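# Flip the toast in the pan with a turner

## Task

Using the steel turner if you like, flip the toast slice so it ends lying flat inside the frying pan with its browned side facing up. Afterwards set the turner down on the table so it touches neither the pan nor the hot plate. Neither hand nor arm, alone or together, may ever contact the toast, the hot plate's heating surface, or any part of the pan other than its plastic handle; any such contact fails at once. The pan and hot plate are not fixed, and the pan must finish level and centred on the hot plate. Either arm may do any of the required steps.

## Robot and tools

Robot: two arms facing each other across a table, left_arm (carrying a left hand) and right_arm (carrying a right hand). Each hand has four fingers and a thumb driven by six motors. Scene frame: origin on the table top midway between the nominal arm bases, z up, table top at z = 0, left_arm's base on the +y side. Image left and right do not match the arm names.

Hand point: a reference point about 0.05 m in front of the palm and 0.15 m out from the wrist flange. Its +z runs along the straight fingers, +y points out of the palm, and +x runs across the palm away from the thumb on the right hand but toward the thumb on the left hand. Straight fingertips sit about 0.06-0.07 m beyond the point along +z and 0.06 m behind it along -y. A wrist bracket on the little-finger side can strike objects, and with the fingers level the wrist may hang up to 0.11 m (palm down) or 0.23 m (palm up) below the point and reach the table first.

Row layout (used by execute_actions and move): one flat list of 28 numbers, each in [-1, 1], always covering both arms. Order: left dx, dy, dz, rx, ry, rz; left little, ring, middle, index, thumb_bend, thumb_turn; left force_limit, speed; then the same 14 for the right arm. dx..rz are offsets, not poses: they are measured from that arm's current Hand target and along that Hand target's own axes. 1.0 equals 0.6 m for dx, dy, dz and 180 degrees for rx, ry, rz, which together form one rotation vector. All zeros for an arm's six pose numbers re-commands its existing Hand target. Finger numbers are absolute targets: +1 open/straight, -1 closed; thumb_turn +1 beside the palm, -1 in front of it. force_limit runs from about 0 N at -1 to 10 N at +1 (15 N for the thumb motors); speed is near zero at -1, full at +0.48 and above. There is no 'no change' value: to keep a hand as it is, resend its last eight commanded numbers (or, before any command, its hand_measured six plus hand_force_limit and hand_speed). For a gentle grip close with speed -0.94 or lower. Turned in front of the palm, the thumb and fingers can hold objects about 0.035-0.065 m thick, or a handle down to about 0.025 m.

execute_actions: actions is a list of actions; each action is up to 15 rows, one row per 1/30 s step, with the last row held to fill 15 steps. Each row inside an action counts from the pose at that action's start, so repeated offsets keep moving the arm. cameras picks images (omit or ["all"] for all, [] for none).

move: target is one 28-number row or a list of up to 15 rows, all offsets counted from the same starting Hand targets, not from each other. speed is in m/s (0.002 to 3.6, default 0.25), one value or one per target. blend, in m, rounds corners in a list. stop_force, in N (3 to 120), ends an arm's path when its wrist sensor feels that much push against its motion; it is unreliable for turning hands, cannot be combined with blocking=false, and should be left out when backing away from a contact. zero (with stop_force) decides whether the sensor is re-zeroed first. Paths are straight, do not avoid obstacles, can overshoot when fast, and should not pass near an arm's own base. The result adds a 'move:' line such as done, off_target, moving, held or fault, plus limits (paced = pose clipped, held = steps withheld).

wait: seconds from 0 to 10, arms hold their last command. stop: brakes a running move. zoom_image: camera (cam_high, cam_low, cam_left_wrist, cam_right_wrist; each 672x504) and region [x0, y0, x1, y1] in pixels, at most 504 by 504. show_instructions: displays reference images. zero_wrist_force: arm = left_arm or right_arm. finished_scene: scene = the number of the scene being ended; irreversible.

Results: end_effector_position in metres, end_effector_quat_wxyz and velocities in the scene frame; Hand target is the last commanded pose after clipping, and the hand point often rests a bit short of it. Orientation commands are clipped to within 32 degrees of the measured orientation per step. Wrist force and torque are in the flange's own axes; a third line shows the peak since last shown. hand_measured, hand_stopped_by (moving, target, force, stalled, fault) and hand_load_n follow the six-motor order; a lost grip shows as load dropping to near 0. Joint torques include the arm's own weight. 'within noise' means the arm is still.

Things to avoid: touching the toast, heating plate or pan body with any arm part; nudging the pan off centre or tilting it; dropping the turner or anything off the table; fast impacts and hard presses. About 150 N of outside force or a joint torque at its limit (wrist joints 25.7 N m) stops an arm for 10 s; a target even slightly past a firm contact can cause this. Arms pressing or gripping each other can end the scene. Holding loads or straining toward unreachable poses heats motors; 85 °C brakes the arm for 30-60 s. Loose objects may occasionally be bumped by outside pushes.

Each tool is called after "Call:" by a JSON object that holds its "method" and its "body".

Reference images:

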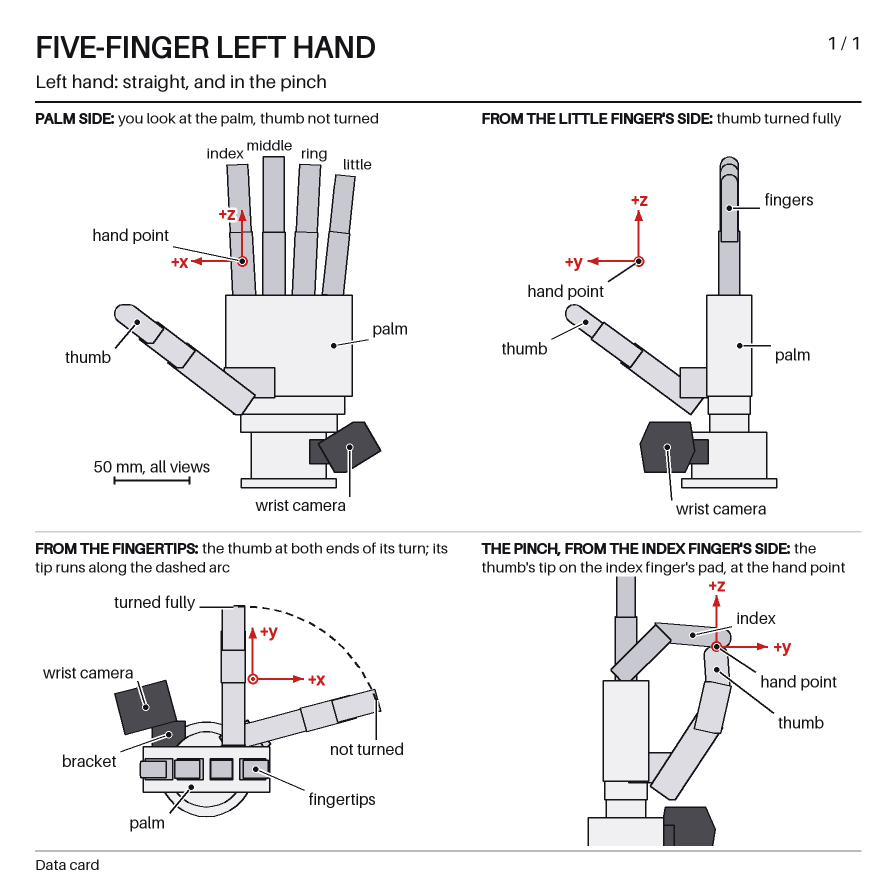

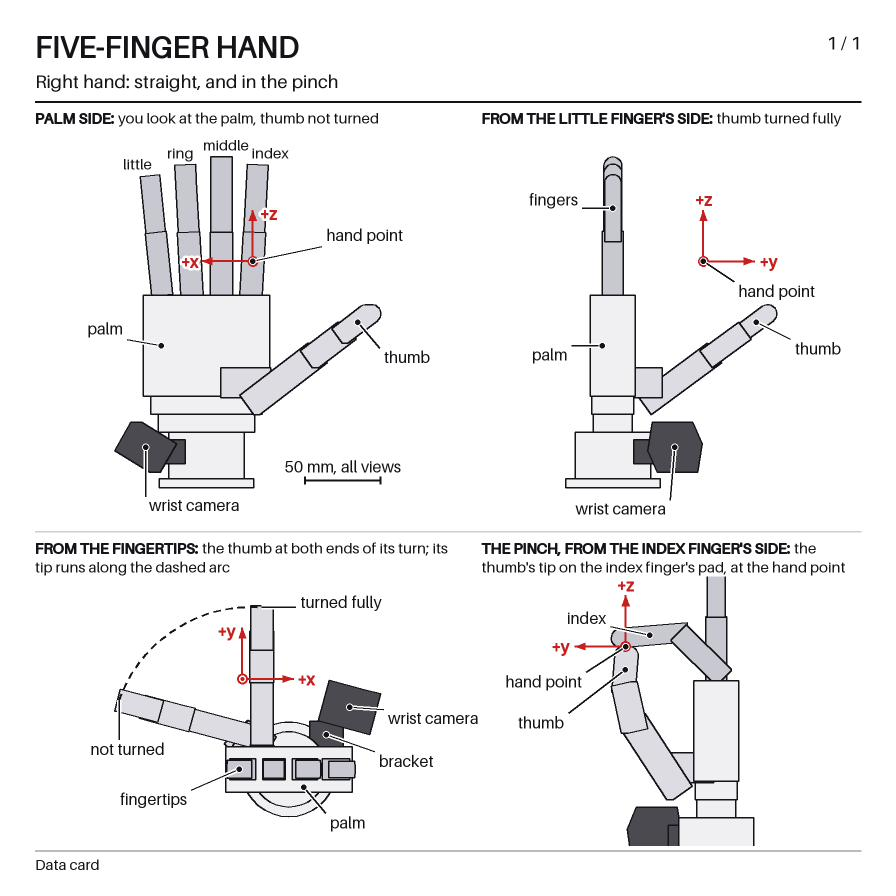

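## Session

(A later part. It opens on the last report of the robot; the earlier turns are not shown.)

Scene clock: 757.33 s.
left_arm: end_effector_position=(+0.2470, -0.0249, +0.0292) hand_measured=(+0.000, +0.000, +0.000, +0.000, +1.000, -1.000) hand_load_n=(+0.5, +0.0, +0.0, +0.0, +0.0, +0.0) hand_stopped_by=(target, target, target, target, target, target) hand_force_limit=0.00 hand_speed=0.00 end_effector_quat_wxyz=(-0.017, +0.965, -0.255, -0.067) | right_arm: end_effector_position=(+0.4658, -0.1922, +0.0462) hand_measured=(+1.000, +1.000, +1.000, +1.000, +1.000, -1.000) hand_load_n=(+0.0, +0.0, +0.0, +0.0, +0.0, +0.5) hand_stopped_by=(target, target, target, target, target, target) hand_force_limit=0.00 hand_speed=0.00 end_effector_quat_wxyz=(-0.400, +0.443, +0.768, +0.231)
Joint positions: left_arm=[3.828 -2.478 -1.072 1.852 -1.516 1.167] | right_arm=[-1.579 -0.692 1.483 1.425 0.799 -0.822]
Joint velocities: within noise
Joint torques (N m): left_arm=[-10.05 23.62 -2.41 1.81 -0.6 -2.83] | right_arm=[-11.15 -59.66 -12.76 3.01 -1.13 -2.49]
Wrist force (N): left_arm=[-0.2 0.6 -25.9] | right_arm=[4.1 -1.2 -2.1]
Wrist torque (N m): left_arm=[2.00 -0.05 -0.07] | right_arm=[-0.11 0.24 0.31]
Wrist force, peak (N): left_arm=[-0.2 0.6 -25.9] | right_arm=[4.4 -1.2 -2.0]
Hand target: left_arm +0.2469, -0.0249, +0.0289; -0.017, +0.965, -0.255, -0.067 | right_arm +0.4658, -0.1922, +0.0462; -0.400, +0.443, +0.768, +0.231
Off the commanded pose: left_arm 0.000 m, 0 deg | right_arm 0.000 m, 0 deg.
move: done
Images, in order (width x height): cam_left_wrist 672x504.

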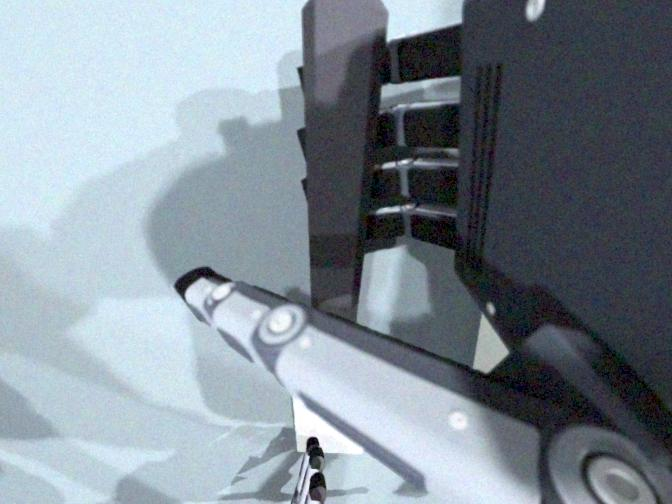

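Call:
{"method": "move", "body": {"target": [0,0,-0.006,0,0,0,0,0,0,0,1,-1,0.0,0.0,0,0,0,0,0,0,1,1,1,1,1,-1,0,0], "speed": 0.03, "cameras": []}}

Call:
{"method": "move", "body": {"target": [0,-0.04,0,0,0,0,0,0,0,0,1,-1,0.0,0.0,0,0,0,0,0,0,1,1,1,1,1,-1,0,0], "speed": 0.1, "cameras": ["cam_left_wrist","cam_right_wrist"]}}

Scene clock: 762.00 s.
left_arm: end_effector_position=(+0.2473, -0.0252, +0.0324) hand_measured=(+0.000, +0.000, +0.000, +0.000, +1.000, -1.000) hand_load_n=(+0.0, +0.0, +0.0, +0.0, +0.0, +0.0) hand_stopped_by=(target, target, target, target, target, target) hand_force_limit=0.00 hand_speed=0.00 end_effector_quat_wxyz=(-0.017, +0.965, -0.255, -0.067) | right_arm: end_effector_position=(+0.4658, -0.1922, +0.0462) hand_measured=(+1.000, +1.000, +1.000, +1.000, +1.000, -1.000) hand_load_n=(+0.0, +0.0, +0.0, +0.0, +0.0, +0.0) hand_stopped_by=(target, target, target, target, target, target) hand_force_limit=0.00 hand_speed=0.00 end_effector_quat_wxyz=(-0.400, +0.443, +0.768, +0.231)
Joint positions: left_arm=[3.828 -2.475 -1.068 1.846 -1.516 1.168] | right_arm=[-1.579 -0.692 1.483 1.425 0.799 -0.822]
Joint velocities: within noise
Joint torques (N m): left_arm=[9.75 53.3 31.24 -4.99 0.92 1.93] | right_arm=[-11 -59.28 -21.62 3.02 -1.14 -2.43]
Wrist force (N): left_arm=[0.4 0.6 -0.1] | right_arm=[3.9 -1.3 -2.4]
Wrist torque (N m): left_arm=[0.13 -0.08 -0.03] | right_arm=[-0.11 0.23 0.29]
Wrist force, peak (N): left_arm=[1.3 1.9 -37.7] | right_arm=[4.2 -1.4 -2.5]
Hand target: left_arm +0.2474, -0.0252, +0.0325; -0.017, +0.965, -0.255, -0.067 | right_arm +0.4658, -0.1922, +0.0462; -0.400, +0.443, +0.768, +0.231
Off the commanded pose: left_arm 0.000 m, 0 deg | right_arm 0.000 m, 0 deg.
move: done
No camera images: "cameras" was empty.

Scene clock: 762.90 s.
left_arm: end_effector_position=(+0.2592, -0.0044, +0.0325) hand_measured=(+0.000, +0.000, +0.000, +0.000, +1.000, -1.000) hand_load_n=(+0.0, +0.0, +0.0, +0.5, +0.0, +0.0) hand_stopped_by=(target, target, target, target, target, target) hand_force_limit=0.00 hand_speed=0.00 end_effector_quat_wxyz=(-0.017, +0.965, -0.255, -0.067) | right_arm: end_effector_position=(+0.4658, -0.1922, +0.0462) hand_measured=(+1.000, +1.000, +1.000, +1.000, +1.000, -1.000) hand_load_n=(+0.0, +0.0, -0.5, +0.0, +0.0, +0.5) hand_stopped_by=(target, target, target, target, target, target) hand_force_limit=0.00 hand_speed=0.00 end_effector_quat_wxyz=(-0.400, +0.443, +0.768, +0.231)
Joint positions: left_arm=[3.865 -2.441 -1.133 1.875 -1.521 1.205] | right_arm=[-1.579 -0.692 1.483 1.425 0.799 -0.822]
Joint velocities: within noise
Joint torques (N m): left_arm=[18.7 51.41 2.46 -0.08 -6.23 2.08] | right_arm=[-10.99 -59.56 -23.49 3.01 -1.17 -2.5]
Wrist force (N): left_arm=[-4.0 14.8 -2.7] | right_arm=[3.8 -1.1 -2.3]
Wrist torque (N m): left_arm=[0.55 0.07 -0.29] | right_arm=[-0.08 0.23 0.29]
Wrist force, peak (N): left_arm=[-4.1 15.2 -2.6] | right_arm=[4.0 -1.3 -2.6]
Hand target: left_arm +0.2592, -0.0043, +0.0325; -0.017, +0.965, -0.255, -0.067 | right_arm +0.4658, -0.1922, +0.0462; -0.400, +0.443, +0.768, +0.231
Off the commanded pose: left_arm 0.000 m, 0 deg | right_arm 0.000 m, 0 deg.
move: done
Images, in order (width x height): cam_left_wrist 672x504, cam_right_wrist 672x504.

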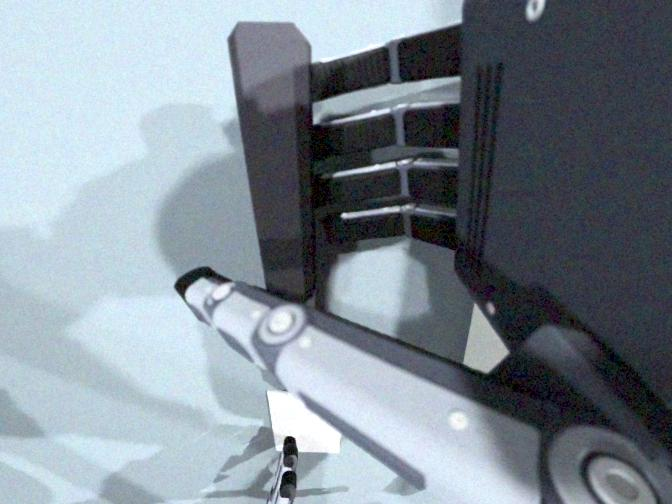

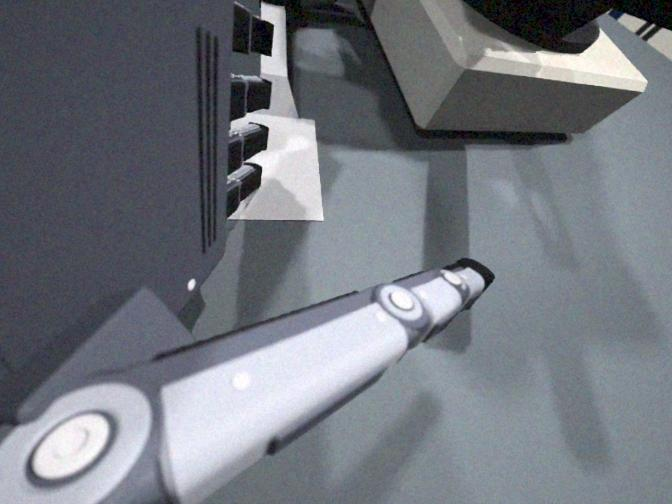

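Call:
{"method": "move", "body": {"target": [0,0.125,0,0,0,0,0,0,0,0,1,-1,0.0,0.0,0,0,0,0,0,0,1,1,1,1,1,-1,0,0], "speed": 0.06, "cameras": ["cam_left_wrist","cam_right_wrist"]}}

Scene clock: 777.57 s.
left_arm: end_effector_position=(+0.2222, -0.0695, +0.0325) hand_measured=(+0.000, +0.000, +0.000, +0.000, +1.000, -1.000) hand_load_n=(+1.0, +0.5, +0.0, +0.0, +0.0, +0.0) hand_stopped_by=(target, target, target, target, target, target) hand_force_limit=0.00 hand_speed=0.00 end_effector_quat_wxyz=(-0.017, +0.965, -0.255, -0.067) | right_arm: end_effector_position=(+0.4658, -0.1922, +0.0462) hand_measured=(+1.000, +1.000, +1.000, +1.000, +1.000, -1.000) hand_load_n=(+0.0, +0.0, +0.0, -0.5, +0.0, +0.5) hand_stopped_by=(target, target, target, target, target, target) hand_force_limit=0.00 hand_speed=0.00 end_effector_quat_wxyz=(-0.400, +0.443, +0.768, +0.231)
Joint positions: left_arm=[3.753 -2.559 -0.904 1.77 -1.506 1.093] | right_arm=[-1.579 -0.692 1.483 1.425 0.799 -0.822]
Joint velocities: within noise
Joint torques (N m): left_arm=[-8.56 40.05 29.7 -4.95 3.02 -2.62] | right_arm=[-11.04 -59.28 -23.58 2.94 -1.11 -2.47]
Wrist force (N): left_arm=[-1.1 0.3 1.9] | right_arm=[4.0 -1.0 -4.0]
Wrist torque (N m): left_arm=[0.05 0.09 -0.11] | right_arm=[0.00 0.22 0.30]
Wrist force, peak (N): left_arm=[-4.2 15.3 -2.6] | right_arm=[4.3 -0.9 -4.0]
Hand target: left_arm +0.2222, -0.0695, +0.0325; -0.017, +0.965, -0.255, -0.067 | right_arm +0.4658, -0.1922, +0.0462; -0.400, +0.443, +0.768, +0.231
Off the commanded pose: left_arm 0.000 m, 0 deg | right_arm 0.000 m, 0 deg.
move: done
Images, in order (width x height): cam_left_wrist 672x504, cam_right_wrist 672x504.

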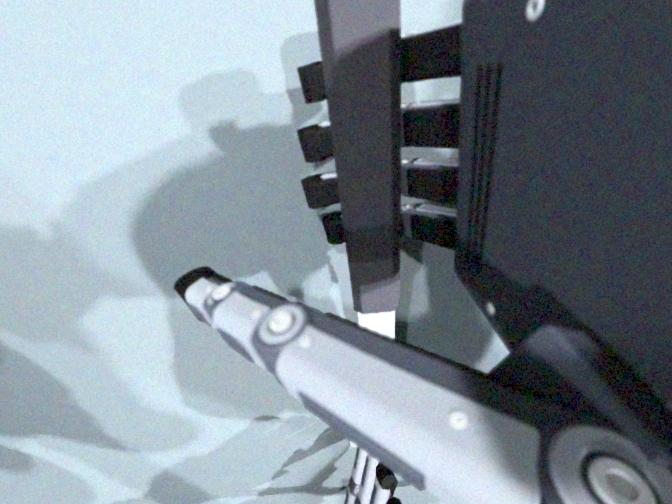

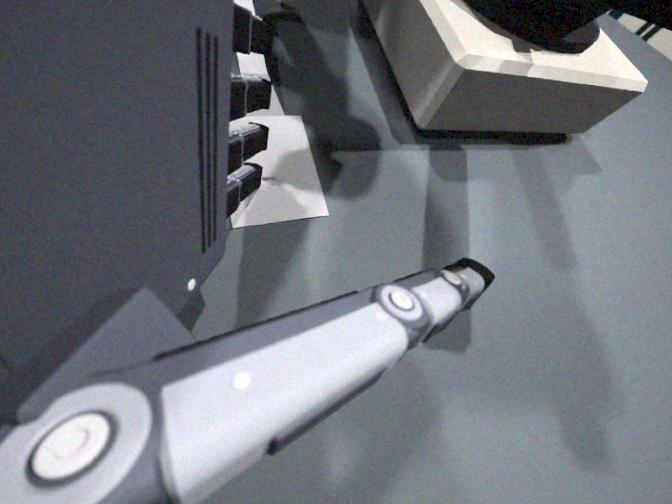

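Call:
{"method": "move", "body": {"target": [-0.1477,0.1422,0.0207,0,0,0,0,0,0,0,1,-1,0.0,0.0,0.0326,-0.1982,0.0465,0,0,0,1,1,1,1,1,-1,0,0], "speed": 0.05, "cameras": ["cam_left_wrist","cam_right_wrist","cam_high"]}}

Scene clock: 786.97 s.
left_arm: end_effector_position=(+0.1023, -0.0995, +0.0325) hand_measured=(+0.000, +0.000, +0.000, +0.000, +1.000, -1.000) hand_load_n=(+0.5, +0.0, +0.0, +0.0, -0.5, +0.0) hand_stopped_by=(target, target, target, target, target, target) hand_force_limit=0.00 hand_speed=0.00 end_effector_quat_wxyz=(-0.017, +0.965, -0.255, -0.067) | right_arm: end_effector_position=(+0.3458, -0.2221, +0.0463) hand_measured=(+1.000, +1.000, +1.000, +1.000, +1.000, -1.000) hand_load_n=(+0.0, +0.0, +0.0, -0.5, +0.0, +0.5) hand_stopped_by=(target, target, target, target, target, target) hand_force_limit=0.00 hand_speed=0.00 end_effector_quat_wxyz=(-0.400, +0.443, +0.768, +0.231)
Joint positions: left_arm=[3.56 -2.551 -0.917 1.788 -1.484 0.901] | right_arm=[-1.662 -0.875 1.916 1.235 0.852 -0.911]
Joint velocities: within noise
Joint torques (N m): left_arm=[-8.17 40.8 30.02 -5.12 3.2 -2.88] | right_arm=[-12.57 -51.36 5.92 0.48 1.58 -2.74]
Wrist force (N): left_arm=[0.6 0.5 1.7] | right_arm=[1.8 -0.6 -1.2]
Wrist torque (N m): left_arm=[0.05 0.09 -0.07] | right_arm=[-0.17 0.10 0.17]
Wrist force, peak (N): left_arm=[-1.4 0.2 2.3] | right_arm=[4.2 -0.9 -4.3]
Hand target: left_arm +0.1022, -0.0995, +0.0325; -0.017, +0.965, -0.255, -0.067 | right_arm +0.3458, -0.2222, +0.0463; -0.400, +0.443, +0.768, +0.231
Off the commanded pose: left_arm 0.000 m, 0 deg | right_arm 0.000 m, 0 deg.
move: done
Images, in order (width x height): cam_high 672x504, cam_left_wrist 672x504, cam_right_wrist 672x504.

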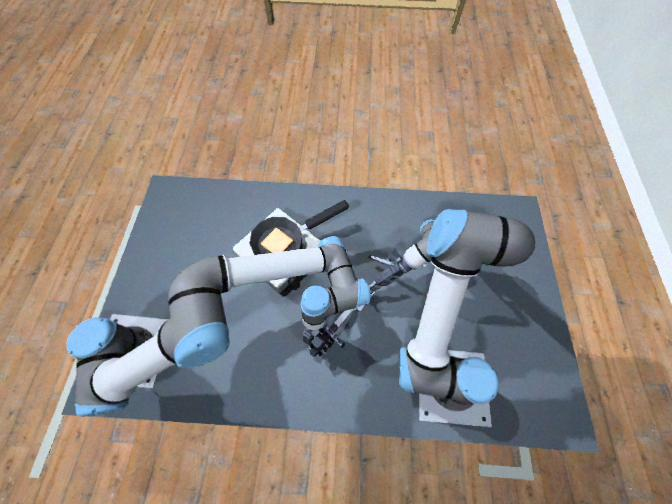

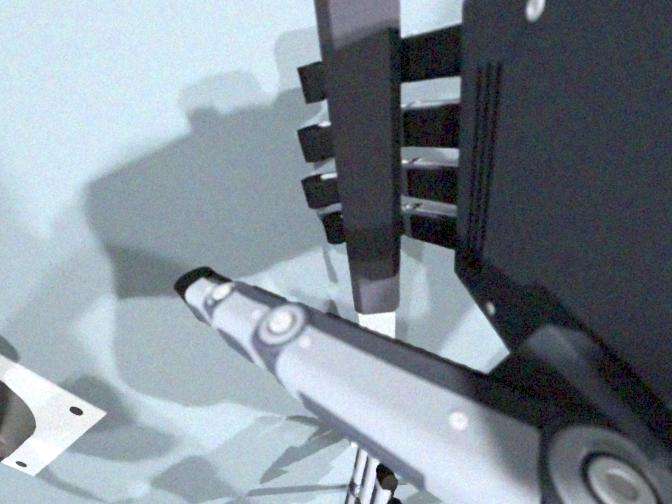

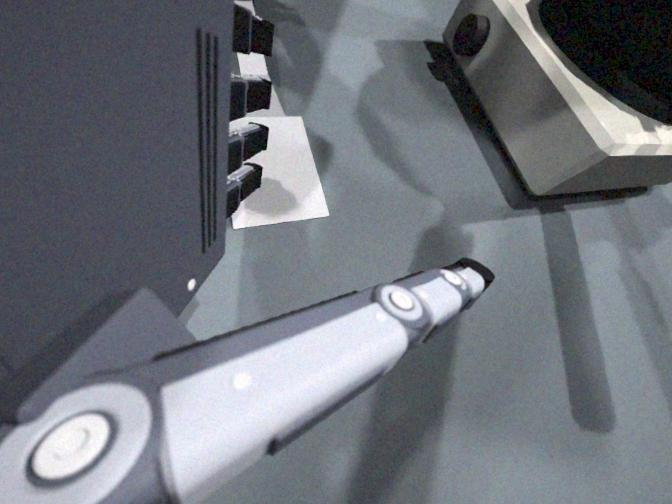

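Call:
{"method": "move", "body": {"target": [0,-0.22,0,0,0,0,0,0,0,0,1,-1,0.0,0.0,0,0,0,0,0,0,1,1,1,1,1,-1,0,0], "speed": 0.15, "cameras": ["cam_left_wrist","cam_right_wrist","cam_high"]}}

Scene clock: 791.40 s.
left_arm: end_effector_position=(+0.1674, +0.0152, +0.0324) hand_measured=(+0.000, +0.000, +0.000, +0.000, +1.000, -1.000) hand_load_n=(+0.0, +0.5, +0.0, +0.0, +0.0, +0.0) hand_stopped_by=(target, target, target, target, target, target) hand_force_limit=0.00 hand_speed=0.00 end_effector_quat_wxyz=(-0.017, +0.965, -0.255, -0.067) | right_arm: end_effector_position=(+0.3458, -0.2222, +0.0463) hand_measured=(+1.000, +1.000, +1.000, +1.000, +1.000, -1.000) hand_load_n=(+0.0, +0.0, +0.0, +0.0, +0.0, +0.0) hand_stopped_by=(target, target, target, target, target, target) hand_force_limit=0.00 hand_speed=0.00 end_effector_quat_wxyz=(-0.400, +0.443, +0.768, +0.231)
Joint positions: left_arm=[3.752 -2.321 -1.36 1.987 -1.506 1.092] | right_arm=[-1.662 -0.875 1.916 1.235 0.852 -0.911]
Joint velocities: within noise
Joint torques (N m): left_arm=[8.61 49.42 3.6 0.02 0.27 2.32] | right_arm=[-12.77 -51.24 -0.5 0.69 1.32 -2.75]
Wrist force (N): left_arm=[-0.2 0.0 0.7] | right_arm=[1.3 -0.9 -1.1]
Wrist torque (N m): left_arm=[-0.02 0.02 -0.07] | right_arm=[-0.12 0.09 0.15]
Wrist force, peak (N): left_arm=[0.5 1.4 1.9] | right_arm=[1.9 -1.2 -1.0]
Hand target: left_arm +0.1674, +0.0153, +0.0324; -0.017, +0.965, -0.255, -0.067 | right_arm +0.3458, -0.2222, +0.0463; -0.400, +0.443, +0.768, +0.231
Off the commanded pose: left_arm 0.000 m, 0 deg | right_arm 0.000 m, 0 deg.
move: done
Images, in order (width x height): cam_high 672x504, cam_left_wrist 672x504, cam_right_wrist 672x504.

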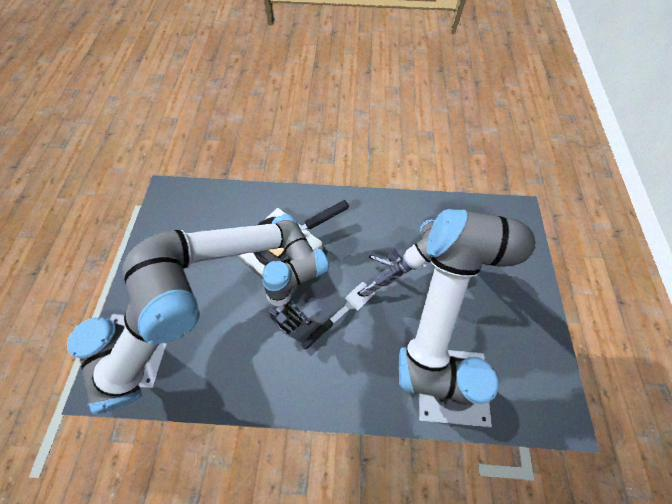

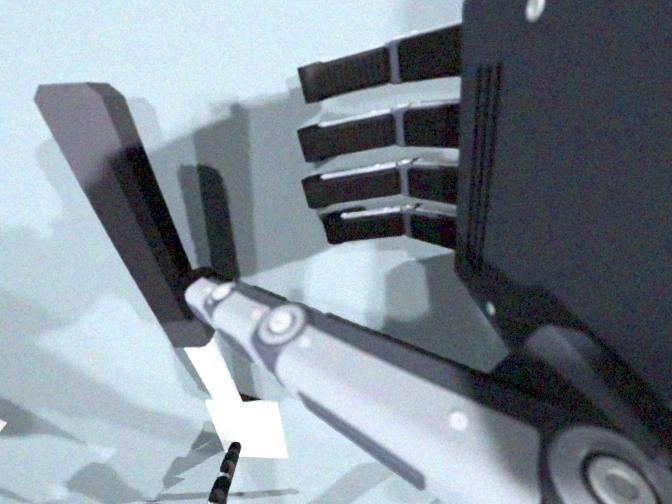

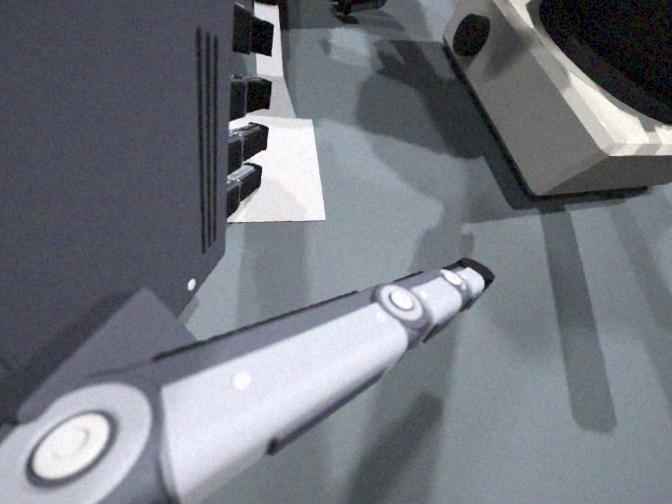

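Call:
{"method": "move", "body": {"target": [0.0435,0.0807,-0.1198,0.01655,-0.0944,0.056,-1,-1,0.1,0.1,1,-1,0.0,0.0,0,0,0,0,0,0,1,1,1,1,1,-1,0,0], "speed": 0.1, "cameras": ["cam_left_wrist"]}}

Scene clock: 815.27 s.
left_arm: end_effector_position=(+0.1746, -0.0445, +0.1000) hand_measured=(-1.000, -1.000, +0.100, +0.100, +1.000, -1.000) hand_load_n=(+0.0, +0.0, +0.0, +0.0, +0.0, +0.5) hand_stopped_by=(target, target, target, target, target, target) hand_force_limit=0.00 hand_speed=0.00 end_effector_quat_wxyz=(-0.074, +0.917, -0.334, -0.203) | right_arm: end_effector_position=(+0.3458, -0.2222, +0.0463) hand_measured=(+1.000, +1.000, +1.000, +1.000, +1.000, -1.000) hand_load_n=(+0.0, +0.0, +0.0, +0.0, +0.0, +0.5) hand_stopped_by=(target, target, target, target, target, target) hand_force_limit=0.00 hand_speed=0.00 end_effector_quat_wxyz=(-0.400, +0.443, +0.768, +0.231)
Joint positions: left_arm=[3.751 -2.62 -0.714 1.345 -1.445 1.297] | right_arm=[-1.662 -0.875 1.916 1.235 0.852 -0.911]
Joint velocities: within noise
Joint torques (N m): left_arm=[-7.93 43.64 29.58 -5.14 -2.6 2.27] | right_arm=[-12.65 -51.16 -4.8 0.8 0.55 -2.63]
Wrist force (N): left_arm=[-0.7 0.3 0.6] | right_arm=[1.2 -0.9 -1.1]
Wrist torque (N m): left_arm=[0.01 0.16 -0.21] | right_arm=[-0.13 0.07 0.14]
Wrist force, peak (N): left_arm=[-0.3 0.7 1.2] | right_arm=[1.2 -1.2 -1.4]
Hand target: left_arm +0.1746, -0.0445, +0.1000; -0.074, +0.917, -0.334, -0.203 | right_arm +0.3458, -0.2222, +0.0463; -0.400, +0.443, +0.768, +0.231
Off the commanded pose: left_arm 0.000 m, 0 deg | right_arm 0.000 m, 0 deg.
move: done
Images, in order (width x height): cam_left_wrist 672x504.

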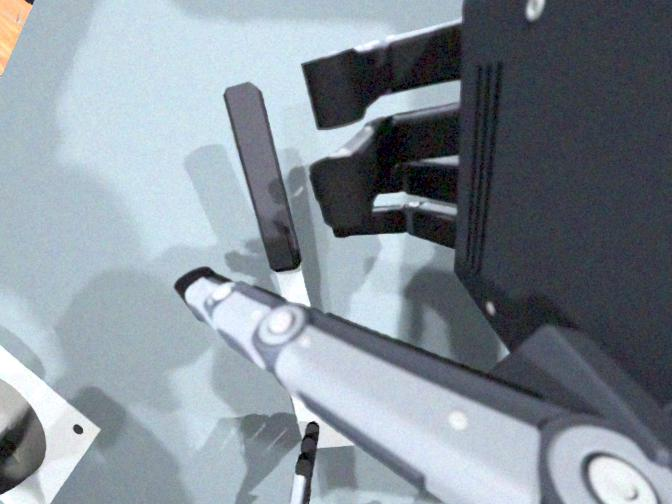

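Call:
{"method": "move", "body": {"target": [0.0444,0,0.0952,0,0,0,-1,-1,0.1,0.1,1,-1,0.0,0.0,0,0,0,0,0,0,1,1,1,1,1,-1,0,0], "speed": 0.08, "stop_force": 8, "cameras": ["cam_left_wrist","cam_low"]}}

Scene clock: 822.93 s.
left_arm: end_effector_position=(+0.1746, -0.0445, +0.0370) hand_measured=(-1.000, -1.000, +0.100, +0.100, +1.000, -1.000) hand_load_n=(+0.0, +0.5, +0.0, +0.0, +0.0, +0.0) hand_stopped_by=(target, target, target, target, target, target) hand_force_limit=0.00 hand_speed=0.00 end_effector_quat_wxyz=(-0.074, +0.917, -0.334, -0.203) | right_arm: end_effector_position=(+0.3458, -0.2222, +0.0463) hand_measured=(+1.000, +1.000, +1.000, +1.000, +1.000, -1.000) hand_load_n=(+0.0, +0.0, +0.0, +0.0, +0.0, +0.0) hand_stopped_by=(target, target, target, target, target, target) hand_force_limit=0.00 hand_speed=0.00 end_effector_quat_wxyz=(-0.400, +0.443, +0.768, +0.231)
Joint positions: left_arm=[3.751 -2.674 -0.772 1.457 -1.445 1.297] | right_arm=[-1.662 -0.875 1.916 1.235 0.852 -0.911]
Joint velocities: within noise
Joint torques (N m): left_arm=[-8.56 43.48 4.11 -0.37 3.08 -2.25] | right_arm=[-12 -51.32 -9.01 1 0.13 -2.72]
Wrist force (N): left_arm=[-0.6 0.3 0.8] | right_arm=[1.2 -1.1 -1.1]
Wrist torque (N m): left_arm=[-0.03 0.13 -0.23] | right_arm=[-0.17 0.08 0.13]
Wrist force, peak (N): left_arm=[-0.5 0.5 1.4] | right_arm=[1.3 -1.4 -1.1]
Hand target: left_arm +0.1746, -0.0445, +0.0370; -0.074, +0.917, -0.334, -0.203 | right_arm +0.3458, -0.2222, +0.0463; -0.400, +0.443, +0.768, +0.231
Off the commanded pose: left_arm 0.000 m, 0 deg | right_arm 0.000 m, 0 deg.
move: done
Images, in order (width x height): cam_low 672x504, cam_left_wrist 672x504.

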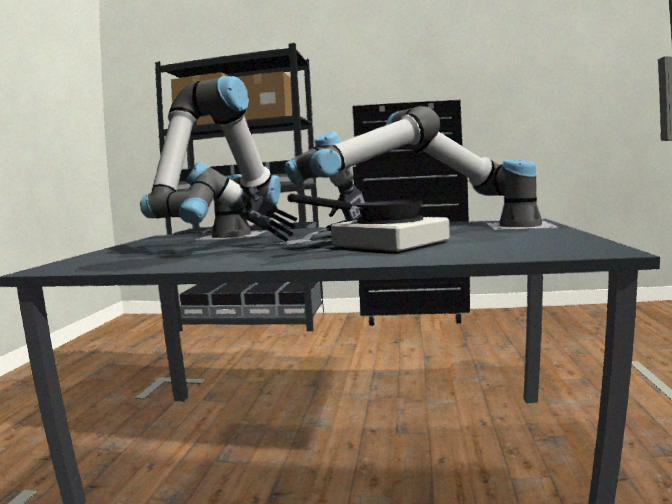

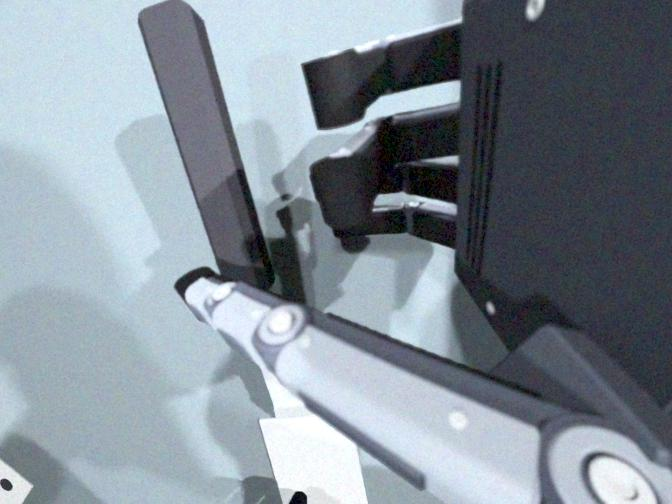

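Call:
{"method": "move", "body": {"target": [0,0.133,0,0,0,0,-1,-1,0.1,0.1,1,-1,0.0,0.0,0,0,0,0,0,0,1,1,1,1,1,-1,0,0], "speed": 0.05, "stop_force": 5, "cameras": ["cam_left_wrist","cam_low"]}}

Scene clock: 829.87 s.
left_arm: end_effector_position=(+0.1233, -0.1056, +0.0370) hand_measured=(-1.000, -1.000, +0.100, +0.100, +1.000, -1.000) hand_load_n=(+0.0, +0.5, +1.0, +0.0, +0.0, +0.5) hand_stopped_by=(target, target, target, target, target, target) hand_force_limit=0.00 hand_speed=0.00 end_effector_quat_wxyz=(-0.074, +0.917, -0.334, -0.203) | right_arm: end_effector_position=(+0.3458, -0.2222, +0.0463) hand_measured=(+1.000, +1.000, +1.000, +1.000, +1.000, -1.000) hand_load_n=(+0.0, +0.0, +0.0, -0.5, +0.0, +0.0) hand_stopped_by=(target, target, target, target, target, target) hand_force_limit=0.00 hand_speed=0.00 end_effector_quat_wxyz=(-0.400, +0.443, +0.768, +0.231)
Joint positions: left_arm=[3.641 -2.851 -0.409 1.286 -1.401 1.195] | right_arm=[-1.662 -0.875 1.916 1.235 0.852 -0.911]
Joint velocities: within noise
Joint torques (N m): left_arm=[-7.77 45.91 30.84 -5.27 1.12 -2.84] | right_arm=[-11.53 -51.06 -12.89 1.11 -0.47 -2.56]
Wrist force (N): left_arm=[-0.9 0.5 1.6] | right_arm=[1.1 -0.9 -1.3]
Wrist torque (N m): left_arm=[0.02 0.19 -0.22] | right_arm=[-0.14 0.09 0.13]
Wrist force, peak (N): left_arm=[-1.2 0.2 1.8] | right_arm=[1.4 -1.2 -1.2]
Hand target: left_arm +0.1233, -0.1056, +0.0370; -0.074, +0.917, -0.334, -0.203 | right_arm +0.3458, -0.2222, +0.0463; -0.400, +0.443, +0.768, +0.231
Off the commanded pose: left_arm 0.000 m, 0 deg | right_arm 0.000 m, 0 deg.
move: done
Images, in order (width x height): cam_low 672x504, cam_left_wrist 672x504.

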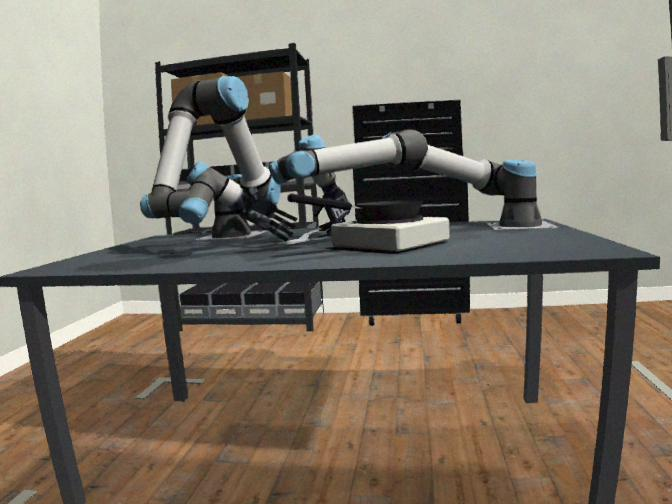

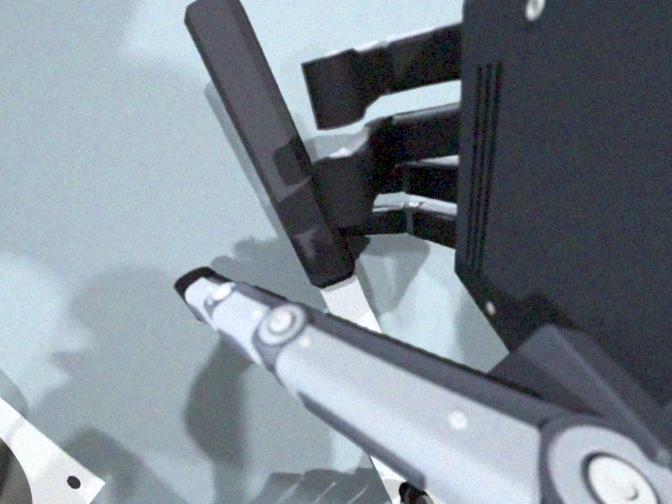

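Call:
{"method": "move", "body": {"target": [[0,-0.125,0,0,0,0,-1,-1,0.1,0.1,1,-1,0.0,0.0,0,0,0,0,0,0,1,1,1,1,1,-1,0,0],[-0.0525,-0.072,-0.0914,-0.0297,-0.0444,-0.0536,-1,-1,0.15,0.3,1,-1,0.0,0.0,0,0,0,0,0,0,1,1,1,1,1,-1,0,0]], "speed": 0.1, "cameras": ["cam_left_wrist"]}}

Scene clock: 848.27 s.
left_arm: end_effector_position=(+0.1470, -0.0690, +0.1000) hand_measured=(-1.000, -1.000, +0.150, +0.300, +1.000, -1.000) hand_load_n=(+0.5, +0.0, +0.0, +0.0, +0.0, +0.0) hand_stopped_by=(target, target, target, target, target, target) hand_force_limit=0.00 hand_speed=0.00 end_effector_quat_wxyz=(-0.071, +0.928, -0.240, -0.275) | right_arm: end_effector_position=(+0.3458, -0.2222, +0.0463) hand_measured=(+1.000, +1.000, +1.000, +1.000, +1.000, -1.000) hand_load_n=(+0.0, +0.0, +0.0, -0.5, -0.5, +0.5) hand_stopped_by=(target, target, target, target, target, target) hand_force_limit=0.00 hand_speed=0.00 end_effector_quat_wxyz=(-0.400, +0.443, +0.768, +0.231)
Joint positions: left_arm=[3.734 -2.696 -0.621 1.23 -1.301 1.132] | right_arm=[-1.662 -0.875 1.916 1.235 0.852 -0.911]
Joint velocities: within noise
Joint torques (N m): left_arm=[-7.97 44.2 30.43 -5.23 3.1 -2.76] | right_arm=[-11.02 -51.17 -17.1 1.31 -0.98 -2.52]
Wrist force (N): left_arm=[-0.7 0.2 0.9] | right_arm=[1.1 -1.0 -1.2]
Wrist torque (N m): left_arm=[-0.07 0.14 -0.28] | right_arm=[-0.16 0.10 0.13]
Wrist force, peak (N): left_arm=[-0.6 1.3 1.4] | right_arm=[1.2 -1.0 -1.5]
Hand target: left_arm +0.1470, -0.0690, +0.1000; -0.071, +0.928, -0.240, -0.275 | right_arm +0.3458, -0.2222, +0.0463; -0.400, +0.443, +0.768, +0.231
Off the commanded pose: left_arm 0.000 m, 0 deg | right_arm 0.000 m, 0 deg.
move: done
Images, in order (width x height): cam_left_wrist 672x504.

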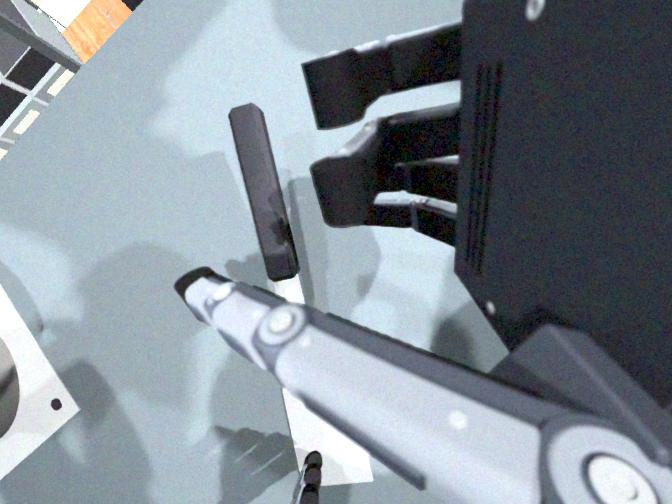

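Call:
{"method": "move", "body": {"target": [0.0513,0,0.0867,0,0,0,-1,-1,0.15,0.3,1,-1,0.0,0.0,0,0,0,0,0,0,1,1,1,1,1,-1,0,0], "speed": 0.08, "stop_force": 8, "cameras": ["cam_left_wrist"]}}

Call:
{"method": "move", "body": {"target": [0,0.08,0,0,0,0,-1,-1,0.15,0.3,1,-1,0.0,0.0,0,0,0,0,0,0,1,1,1,1,1,-1,0,0], "speed": 0.04, "stop_force": 5, "cameras": ["cam_left_wrist"]}}

Scene clock: 857.70 s.
left_arm: end_effector_position=(+0.1447, -0.0678, +0.0402) hand_measured=(-1.000, -1.000, +0.150, +0.300, +1.000, -1.000) hand_load_n=(+0.0, +0.5, +0.0, -4.0, +0.0, +0.0) hand_stopped_by=(target, target, target, target, target, target) hand_force_limit=0.00 hand_speed=0.00 end_effector_quat_wxyz=(-0.071, +0.928, -0.240, -0.275) | right_arm: end_effector_position=(+0.3458, -0.2222, +0.0463) hand_measured=(+1.000, +1.000, +1.000, +1.000, +1.000, -1.000) hand_load_n=(+0.0, +0.0, +0.0, +0.0, +0.0, +0.5) hand_stopped_by=(target, target, target, target, target, target) hand_force_limit=0.00 hand_speed=0.00 end_effector_quat_wxyz=(-0.400, +0.443, +0.768, +0.231)
Joint positions: left_arm=[3.732 -2.741 -0.685 1.341 -1.3 1.13] | right_arm=[-1.662 -0.875 1.916 1.235 0.852 -0.911]
Joint velocities: within noise
Joint torques (N m): left_arm=[-8.54 55.81 26.61 -3.26 2.74 -1.92] | right_arm=[-11.21 -50.96 -19.78 1.34 -1.38 -2.42]
Wrist force (N): left_arm=[-5.4 -3.4 -7.1] | right_arm=[1.1 -1.1 -1.2]
Wrist torque (N m): left_arm=[0.18 0.03 -0.34] | right_arm=[-0.17 0.09 0.13]
Wrist force, peak (N): left_arm=[-6.5 -3.7 -7.5] | right_arm=[1.5 -1.0 -1.3]
Hand target: left_arm +0.1448, -0.0678, +0.0402; -0.071, +0.928, -0.240, -0.275 (not the last commanded pose) | right_arm +0.3458, -0.2222, +0.0463; -0.400, +0.443, +0.768, +0.231
Off the commanded pose: left_arm 0.001 m, 0 deg | right_arm 0.000 m, 0 deg.
move: contact (left_arm)
Images, in order (width x height): cam_left_wrist 672x504.

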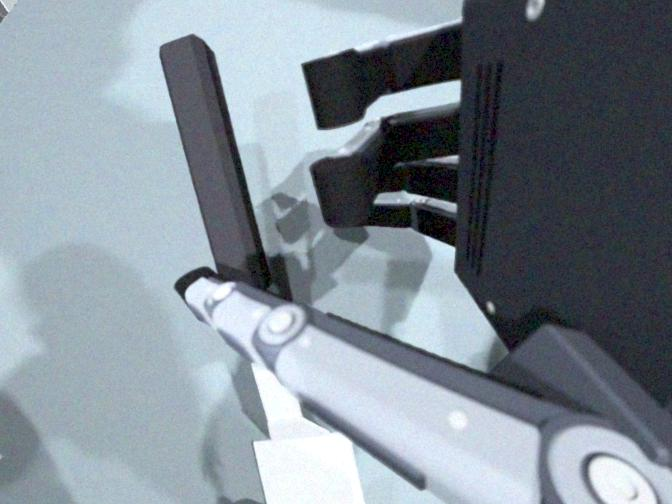

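Scene clock: 859.90 s.
left_arm: end_effector_position=(+0.1215, -0.1098, +0.0402) hand_measured=(-1.000, -1.000, +0.150, +0.300, +1.000, -1.000) hand_load_n=(+0.0, +0.0, +0.5, -2.5, +0.0, +0.0) hand_stopped_by=(target, target, target, target, target, target) hand_force_limit=0.00 hand_speed=0.00 end_effector_quat_wxyz=(-0.071, +0.928, -0.240, -0.275) | right_arm: end_effector_position=(+0.3458, -0.2222, +0.0463) hand_measured=(+1.000, +1.000, +1.000, +1.000, +1.000, -1.000) hand_load_n=(+0.0, +0.0, +0.0, -0.5, +0.0, +0.0) hand_stopped_by=(target, target, target, target, target, target) hand_force_limit=0.00 hand_speed=0.00 end_effector_quat_wxyz=(-0.400, +0.443, +0.768, +0.231)
Joint positions: left_arm=[3.673 -2.893 -0.372 1.194 -1.272 1.076] | right_arm=[-1.662 -0.875 1.916 1.235 0.852 -0.911]
Joint velocities: within noise
Joint torques (N m): left_arm=[-9.37 42.05 28.88 -3.23 -2.13 -2.71] | right_arm=[-10.9 -50.85 -19.58 1.36 -1.58 -2.33]
Wrist force (N): left_arm=[-6.2 -4.0 -5.6] | right_arm=[1.2 -0.8 -1.0]
Wrist torque (N m): left_arm=[0.19 0.04 -0.38] | right_arm=[-0.16 0.06 0.14]
Wrist force, peak (N): left_arm=[-6.3 -4.7 -7.3] | right_arm=[1.3 -1.1 -1.4]
Hand target: left_arm +0.1215, -0.1098, +0.0402; -0.071, +0.928, -0.240, -0.275 | right_arm +0.3458, -0.2222, +0.0463; -0.400, +0.443, +0.768, +0.231
Off the commanded pose: left_arm 0.000 m, 0 deg | right_arm 0.000 m, 0 deg.
move: done
Images, in order (width x height): cam_left_wrist 672x504.

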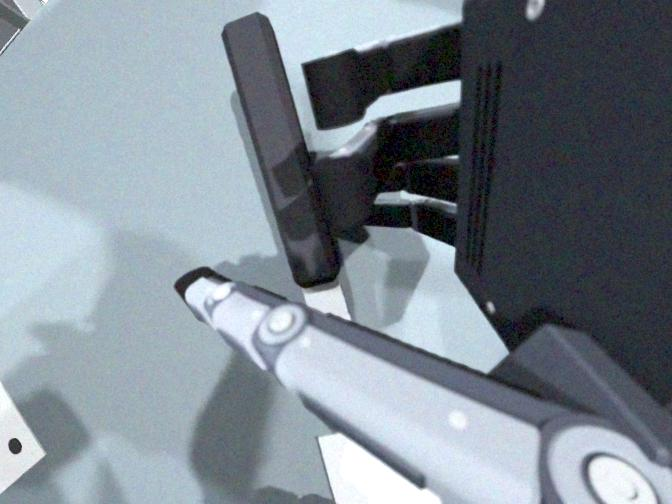

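Call:
{"method": "zoom_image", "body": {"camera": "cam_left_wrist", "region": [200, 60, 480, 340]}}

Scaled by 1.800.

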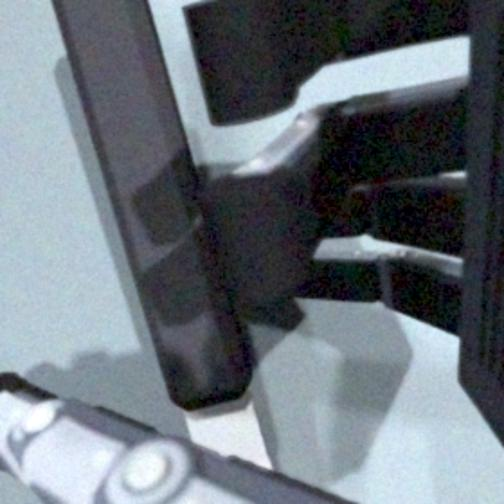

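Call:
{"method": "move", "body": {"target": [0,-0.05,0,0,0,0,-1,-1,0.4,0.15,1,-1,0.0,0.0,0,0,0,0,0,0,1,1,1,1,1,-1,0,0], "speed": 0.08, "cameras": ["cam_left_wrist"]}}

Call:
{"method": "move", "body": {"target": [0,0.06,0,0,0,0,-1,-1,0.4,0.15,1,-1,0.0,0.0,0,0,0,0,0,0,1,1,1,1,1,-1,0,0], "speed": 0.04, "stop_force": 5, "cameras": ["cam_left_wrist"]}}

Scene clock: 874.33 s.
left_arm: end_effector_position=(+0.1360, -0.0836, +0.0402) hand_measured=(-1.000, -1.000, +0.400, +0.150, +1.000, -1.000) hand_load_n=(+0.0, +0.0, +0.0, +0.0, +0.0, +0.0) hand_stopped_by=(target, target, target, target, target, target) hand_force_limit=0.00 hand_speed=0.00 end_effector_quat_wxyz=(-0.071, +0.928, -0.240, -0.275) | right_arm: end_effector_position=(+0.3458, -0.2222, +0.0463) hand_measured=(+1.000, +1.000, +1.000, +1.000, +1.000, -1.000) hand_load_n=(+0.5, +0.0, +0.0, -0.5, +0.0, +0.0) hand_stopped_by=(target, target, target, target, target, target) hand_force_limit=0.00 hand_speed=0.00 end_effector_quat_wxyz=(-0.400, +0.443, +0.768, +0.231)
Joint positions: left_arm=[3.709 -2.788 -0.589 1.297 -1.289 1.11] | right_arm=[-1.662 -0.875 1.916 1.235 0.852 -0.911]
Joint velocities: within noise
Joint torques (N m): left_arm=[10.95 60.22 6.12 -0.28 -0.71 2.39] | right_arm=[-10.71 -50.97 -19.35 1.49 -1.61 -2.32]
Wrist force (N): left_arm=[-0.7 0.1 0.6] | right_arm=[1.3 -1.2 -1.1]
Wrist torque (N m): left_arm=[-0.04 0.15 -0.25] | right_arm=[-0.19 0.06 0.14]
Wrist force, peak (N): left_arm=[-6.4 -3.8 -6.0] | right_arm=[1.4 -1.2 -1.1]
Hand target: left_arm +0.1360, -0.0835, +0.0402; -0.071, +0.928, -0.240, -0.275 | right_arm +0.3458, -0.2222, +0.0463; -0.400, +0.443, +0.768, +0.231
Off the commanded pose: left_arm 0.000 m, 0 deg | right_arm 0.000 m, 0 deg.
move: done
Images, in order (width x height): cam_left_wrist 672x504.

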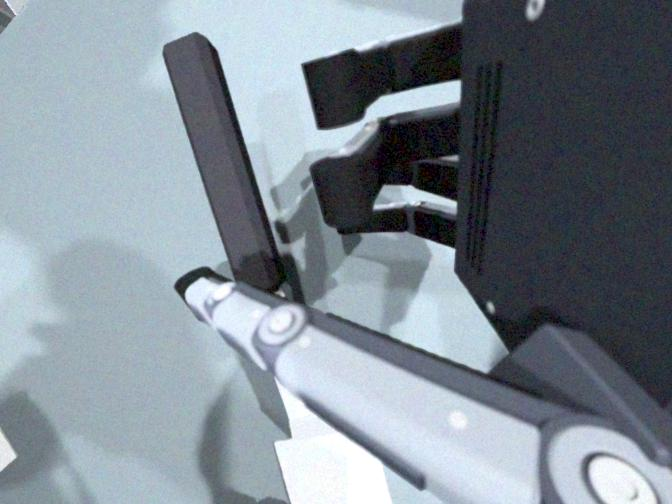

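Scene clock: 876.30 s.
left_arm: end_effector_position=(+0.1185, -0.1150, +0.0402) hand_measured=(-1.000, -1.000, +0.400, +0.150, +1.000, -1.000) hand_load_n=(+0.5, +0.0, +0.0, +0.0, +0.0, +0.0) hand_stopped_by=(target, target, target, target, target, target) hand_force_limit=0.00 hand_speed=0.00 end_effector_quat_wxyz=(-0.071, +0.928, -0.240, -0.275) | right_arm: end_effector_position=(+0.3458, -0.2222, +0.0463) hand_measured=(+1.000, +1.000, +1.000, +1.000, +1.000, -1.000) hand_load_n=(+0.0, +0.0, +0.0, +0.0, +0.0, +0.5) hand_stopped_by=(target, target, target, target, target, target) hand_force_limit=0.00 hand_speed=0.00 end_effector_quat_wxyz=(-0.400, +0.443, +0.768, +0.231)
Joint positions: left_arm=[3.666 -2.923 -0.31 1.164 -1.268 1.07] | right_arm=[-1.662 -0.875 1.916 1.235 0.852 -0.911]
Joint velocities: within noise
Joint torques (N m): left_arm=[-7.63 48.24 30.99 -5.1 -2.29 -2.55] | right_arm=[-10.45 -50.53 -19.8 1.54 -1.55 -2.35]
Wrist force (N): left_arm=[-1.1 0.4 1.0] | right_arm=[1.2 -1.2 -1.1]
Wrist torque (N m): left_arm=[-0.05 0.22 -0.32] | right_arm=[-0.20 0.08 0.13]
Wrist force, peak (N): left_arm=[-1.5 0.2 1.1] | right_arm=[1.4 -1.1 -1.4]
Hand target: left_arm +0.1185, -0.1150, +0.0402; -0.071, +0.928, -0.240, -0.275 | right_arm +0.3458, -0.2222, +0.0463; -0.400, +0.443, +0.768, +0.231
Off the commanded pose: left_arm 0.000 m, 0 deg | right_arm 0.000 m, 0 deg.
move: done
Images, in order (width x height): cam_left_wrist 672x504.

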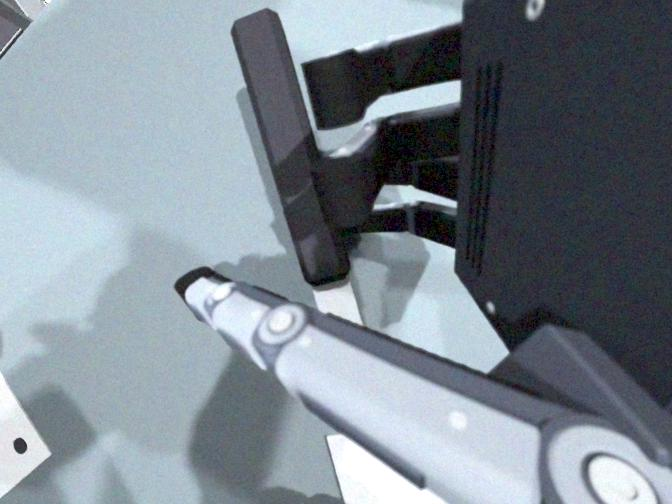

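Call:
{"method": "move", "body": {"target": [0,0.03,0,0,0,0,-1,-1,0.4,0.15,1,-1,0.0,0.0,0,0,0,0,0,0,1,1,1,1,1,-1,0,0], "speed": 0.04, "stop_force": 5, "cameras": ["cam_left_wrist"]}}

Call:
{"method": "zoom_image", "body": {"camera": "cam_left_wrist", "region": [200, 0, 480, 300]}}

Scene clock: 884.07 s.
left_arm: end_effector_position=(+0.1096, -0.1298, +0.0402) hand_measured=(-1.000, -1.000, +0.400, +0.150, +1.000, -1.000) hand_load_n=(+0.0, +0.0, +0.0, +1.5, +0.0, +0.0) hand_stopped_by=(target, target, target, target, target, target) hand_force_limit=0.00 hand_speed=0.00 end_effector_quat_wxyz=(-0.066, +0.929, -0.239, -0.273) | right_arm: end_effector_position=(+0.3458, -0.2222, +0.0463) hand_measured=(+1.000, +1.000, +1.000, +1.000, +1.000, -1.000) hand_load_n=(+0.0, +0.0, +0.0, -0.5, +0.0, +0.5) hand_stopped_by=(target, target, target, target, target, target) hand_force_limit=0.00 hand_speed=0.00 end_effector_quat_wxyz=(-0.400, +0.443, +0.768, +0.231)
Joint positions: left_arm=[3.647 -3.054 -0.035 1.035 -1.254 1.049] | right_arm=[-1.662 -0.875 1.916 1.235 0.852 -0.911]
Joint velocities: within noise
Joint torques (N m): left_arm=[-6.85 48.94 31.07 -5.4 3.4 -2.79] | right_arm=[-9.96 -50.53 -19.58 1.64 -1.57 -2.17]
Wrist force (N): left_arm=[-1.2 0.4 1.9] | right_arm=[1.0 -1.1 -1.3]
Wrist torque (N m): left_arm=[-0.02 0.22 -0.28] | right_arm=[-0.18 0.08 0.12]
Wrist force, peak (N): left_arm=[-1.3 0.2 2.1] | right_arm=[1.2 -1.2 -1.4]
Hand target: left_arm +0.1098, -0.1308, +0.0402; -0.071, +0.928, -0.240, -0.275 | right_arm +0.3458, -0.2222, +0.0463; -0.400, +0.443, +0.768, +0.231
Off the commanded pose: left_arm 0.001 m, 1 deg | right_arm 0.000 m, 0 deg.
elbow stopped short (left arm): the move would have taken joint 3 (elbow) straighter than the controller allows.
move: done
Images, in order (width x height): cam_left_wrist 672x504.

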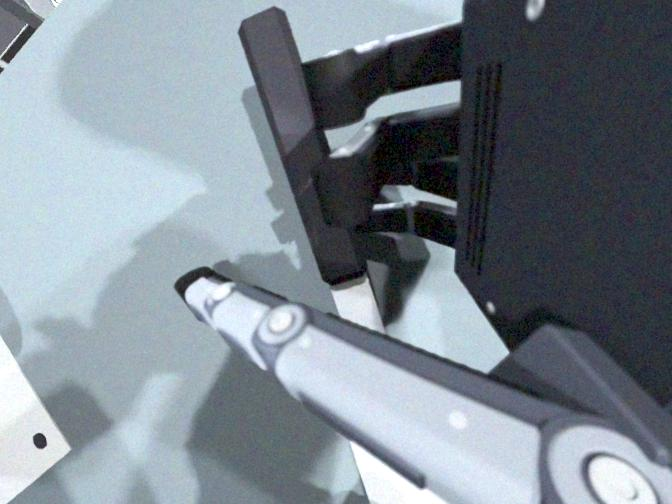

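Scaled by 1.680.

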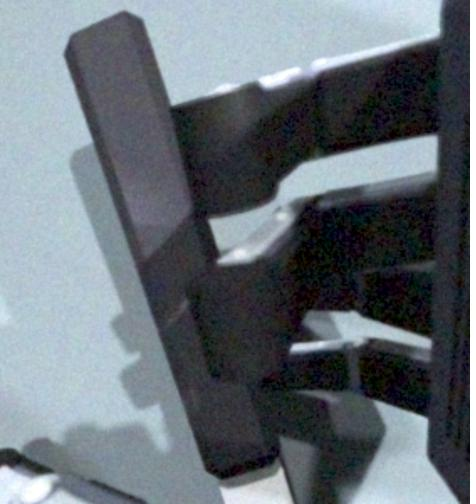

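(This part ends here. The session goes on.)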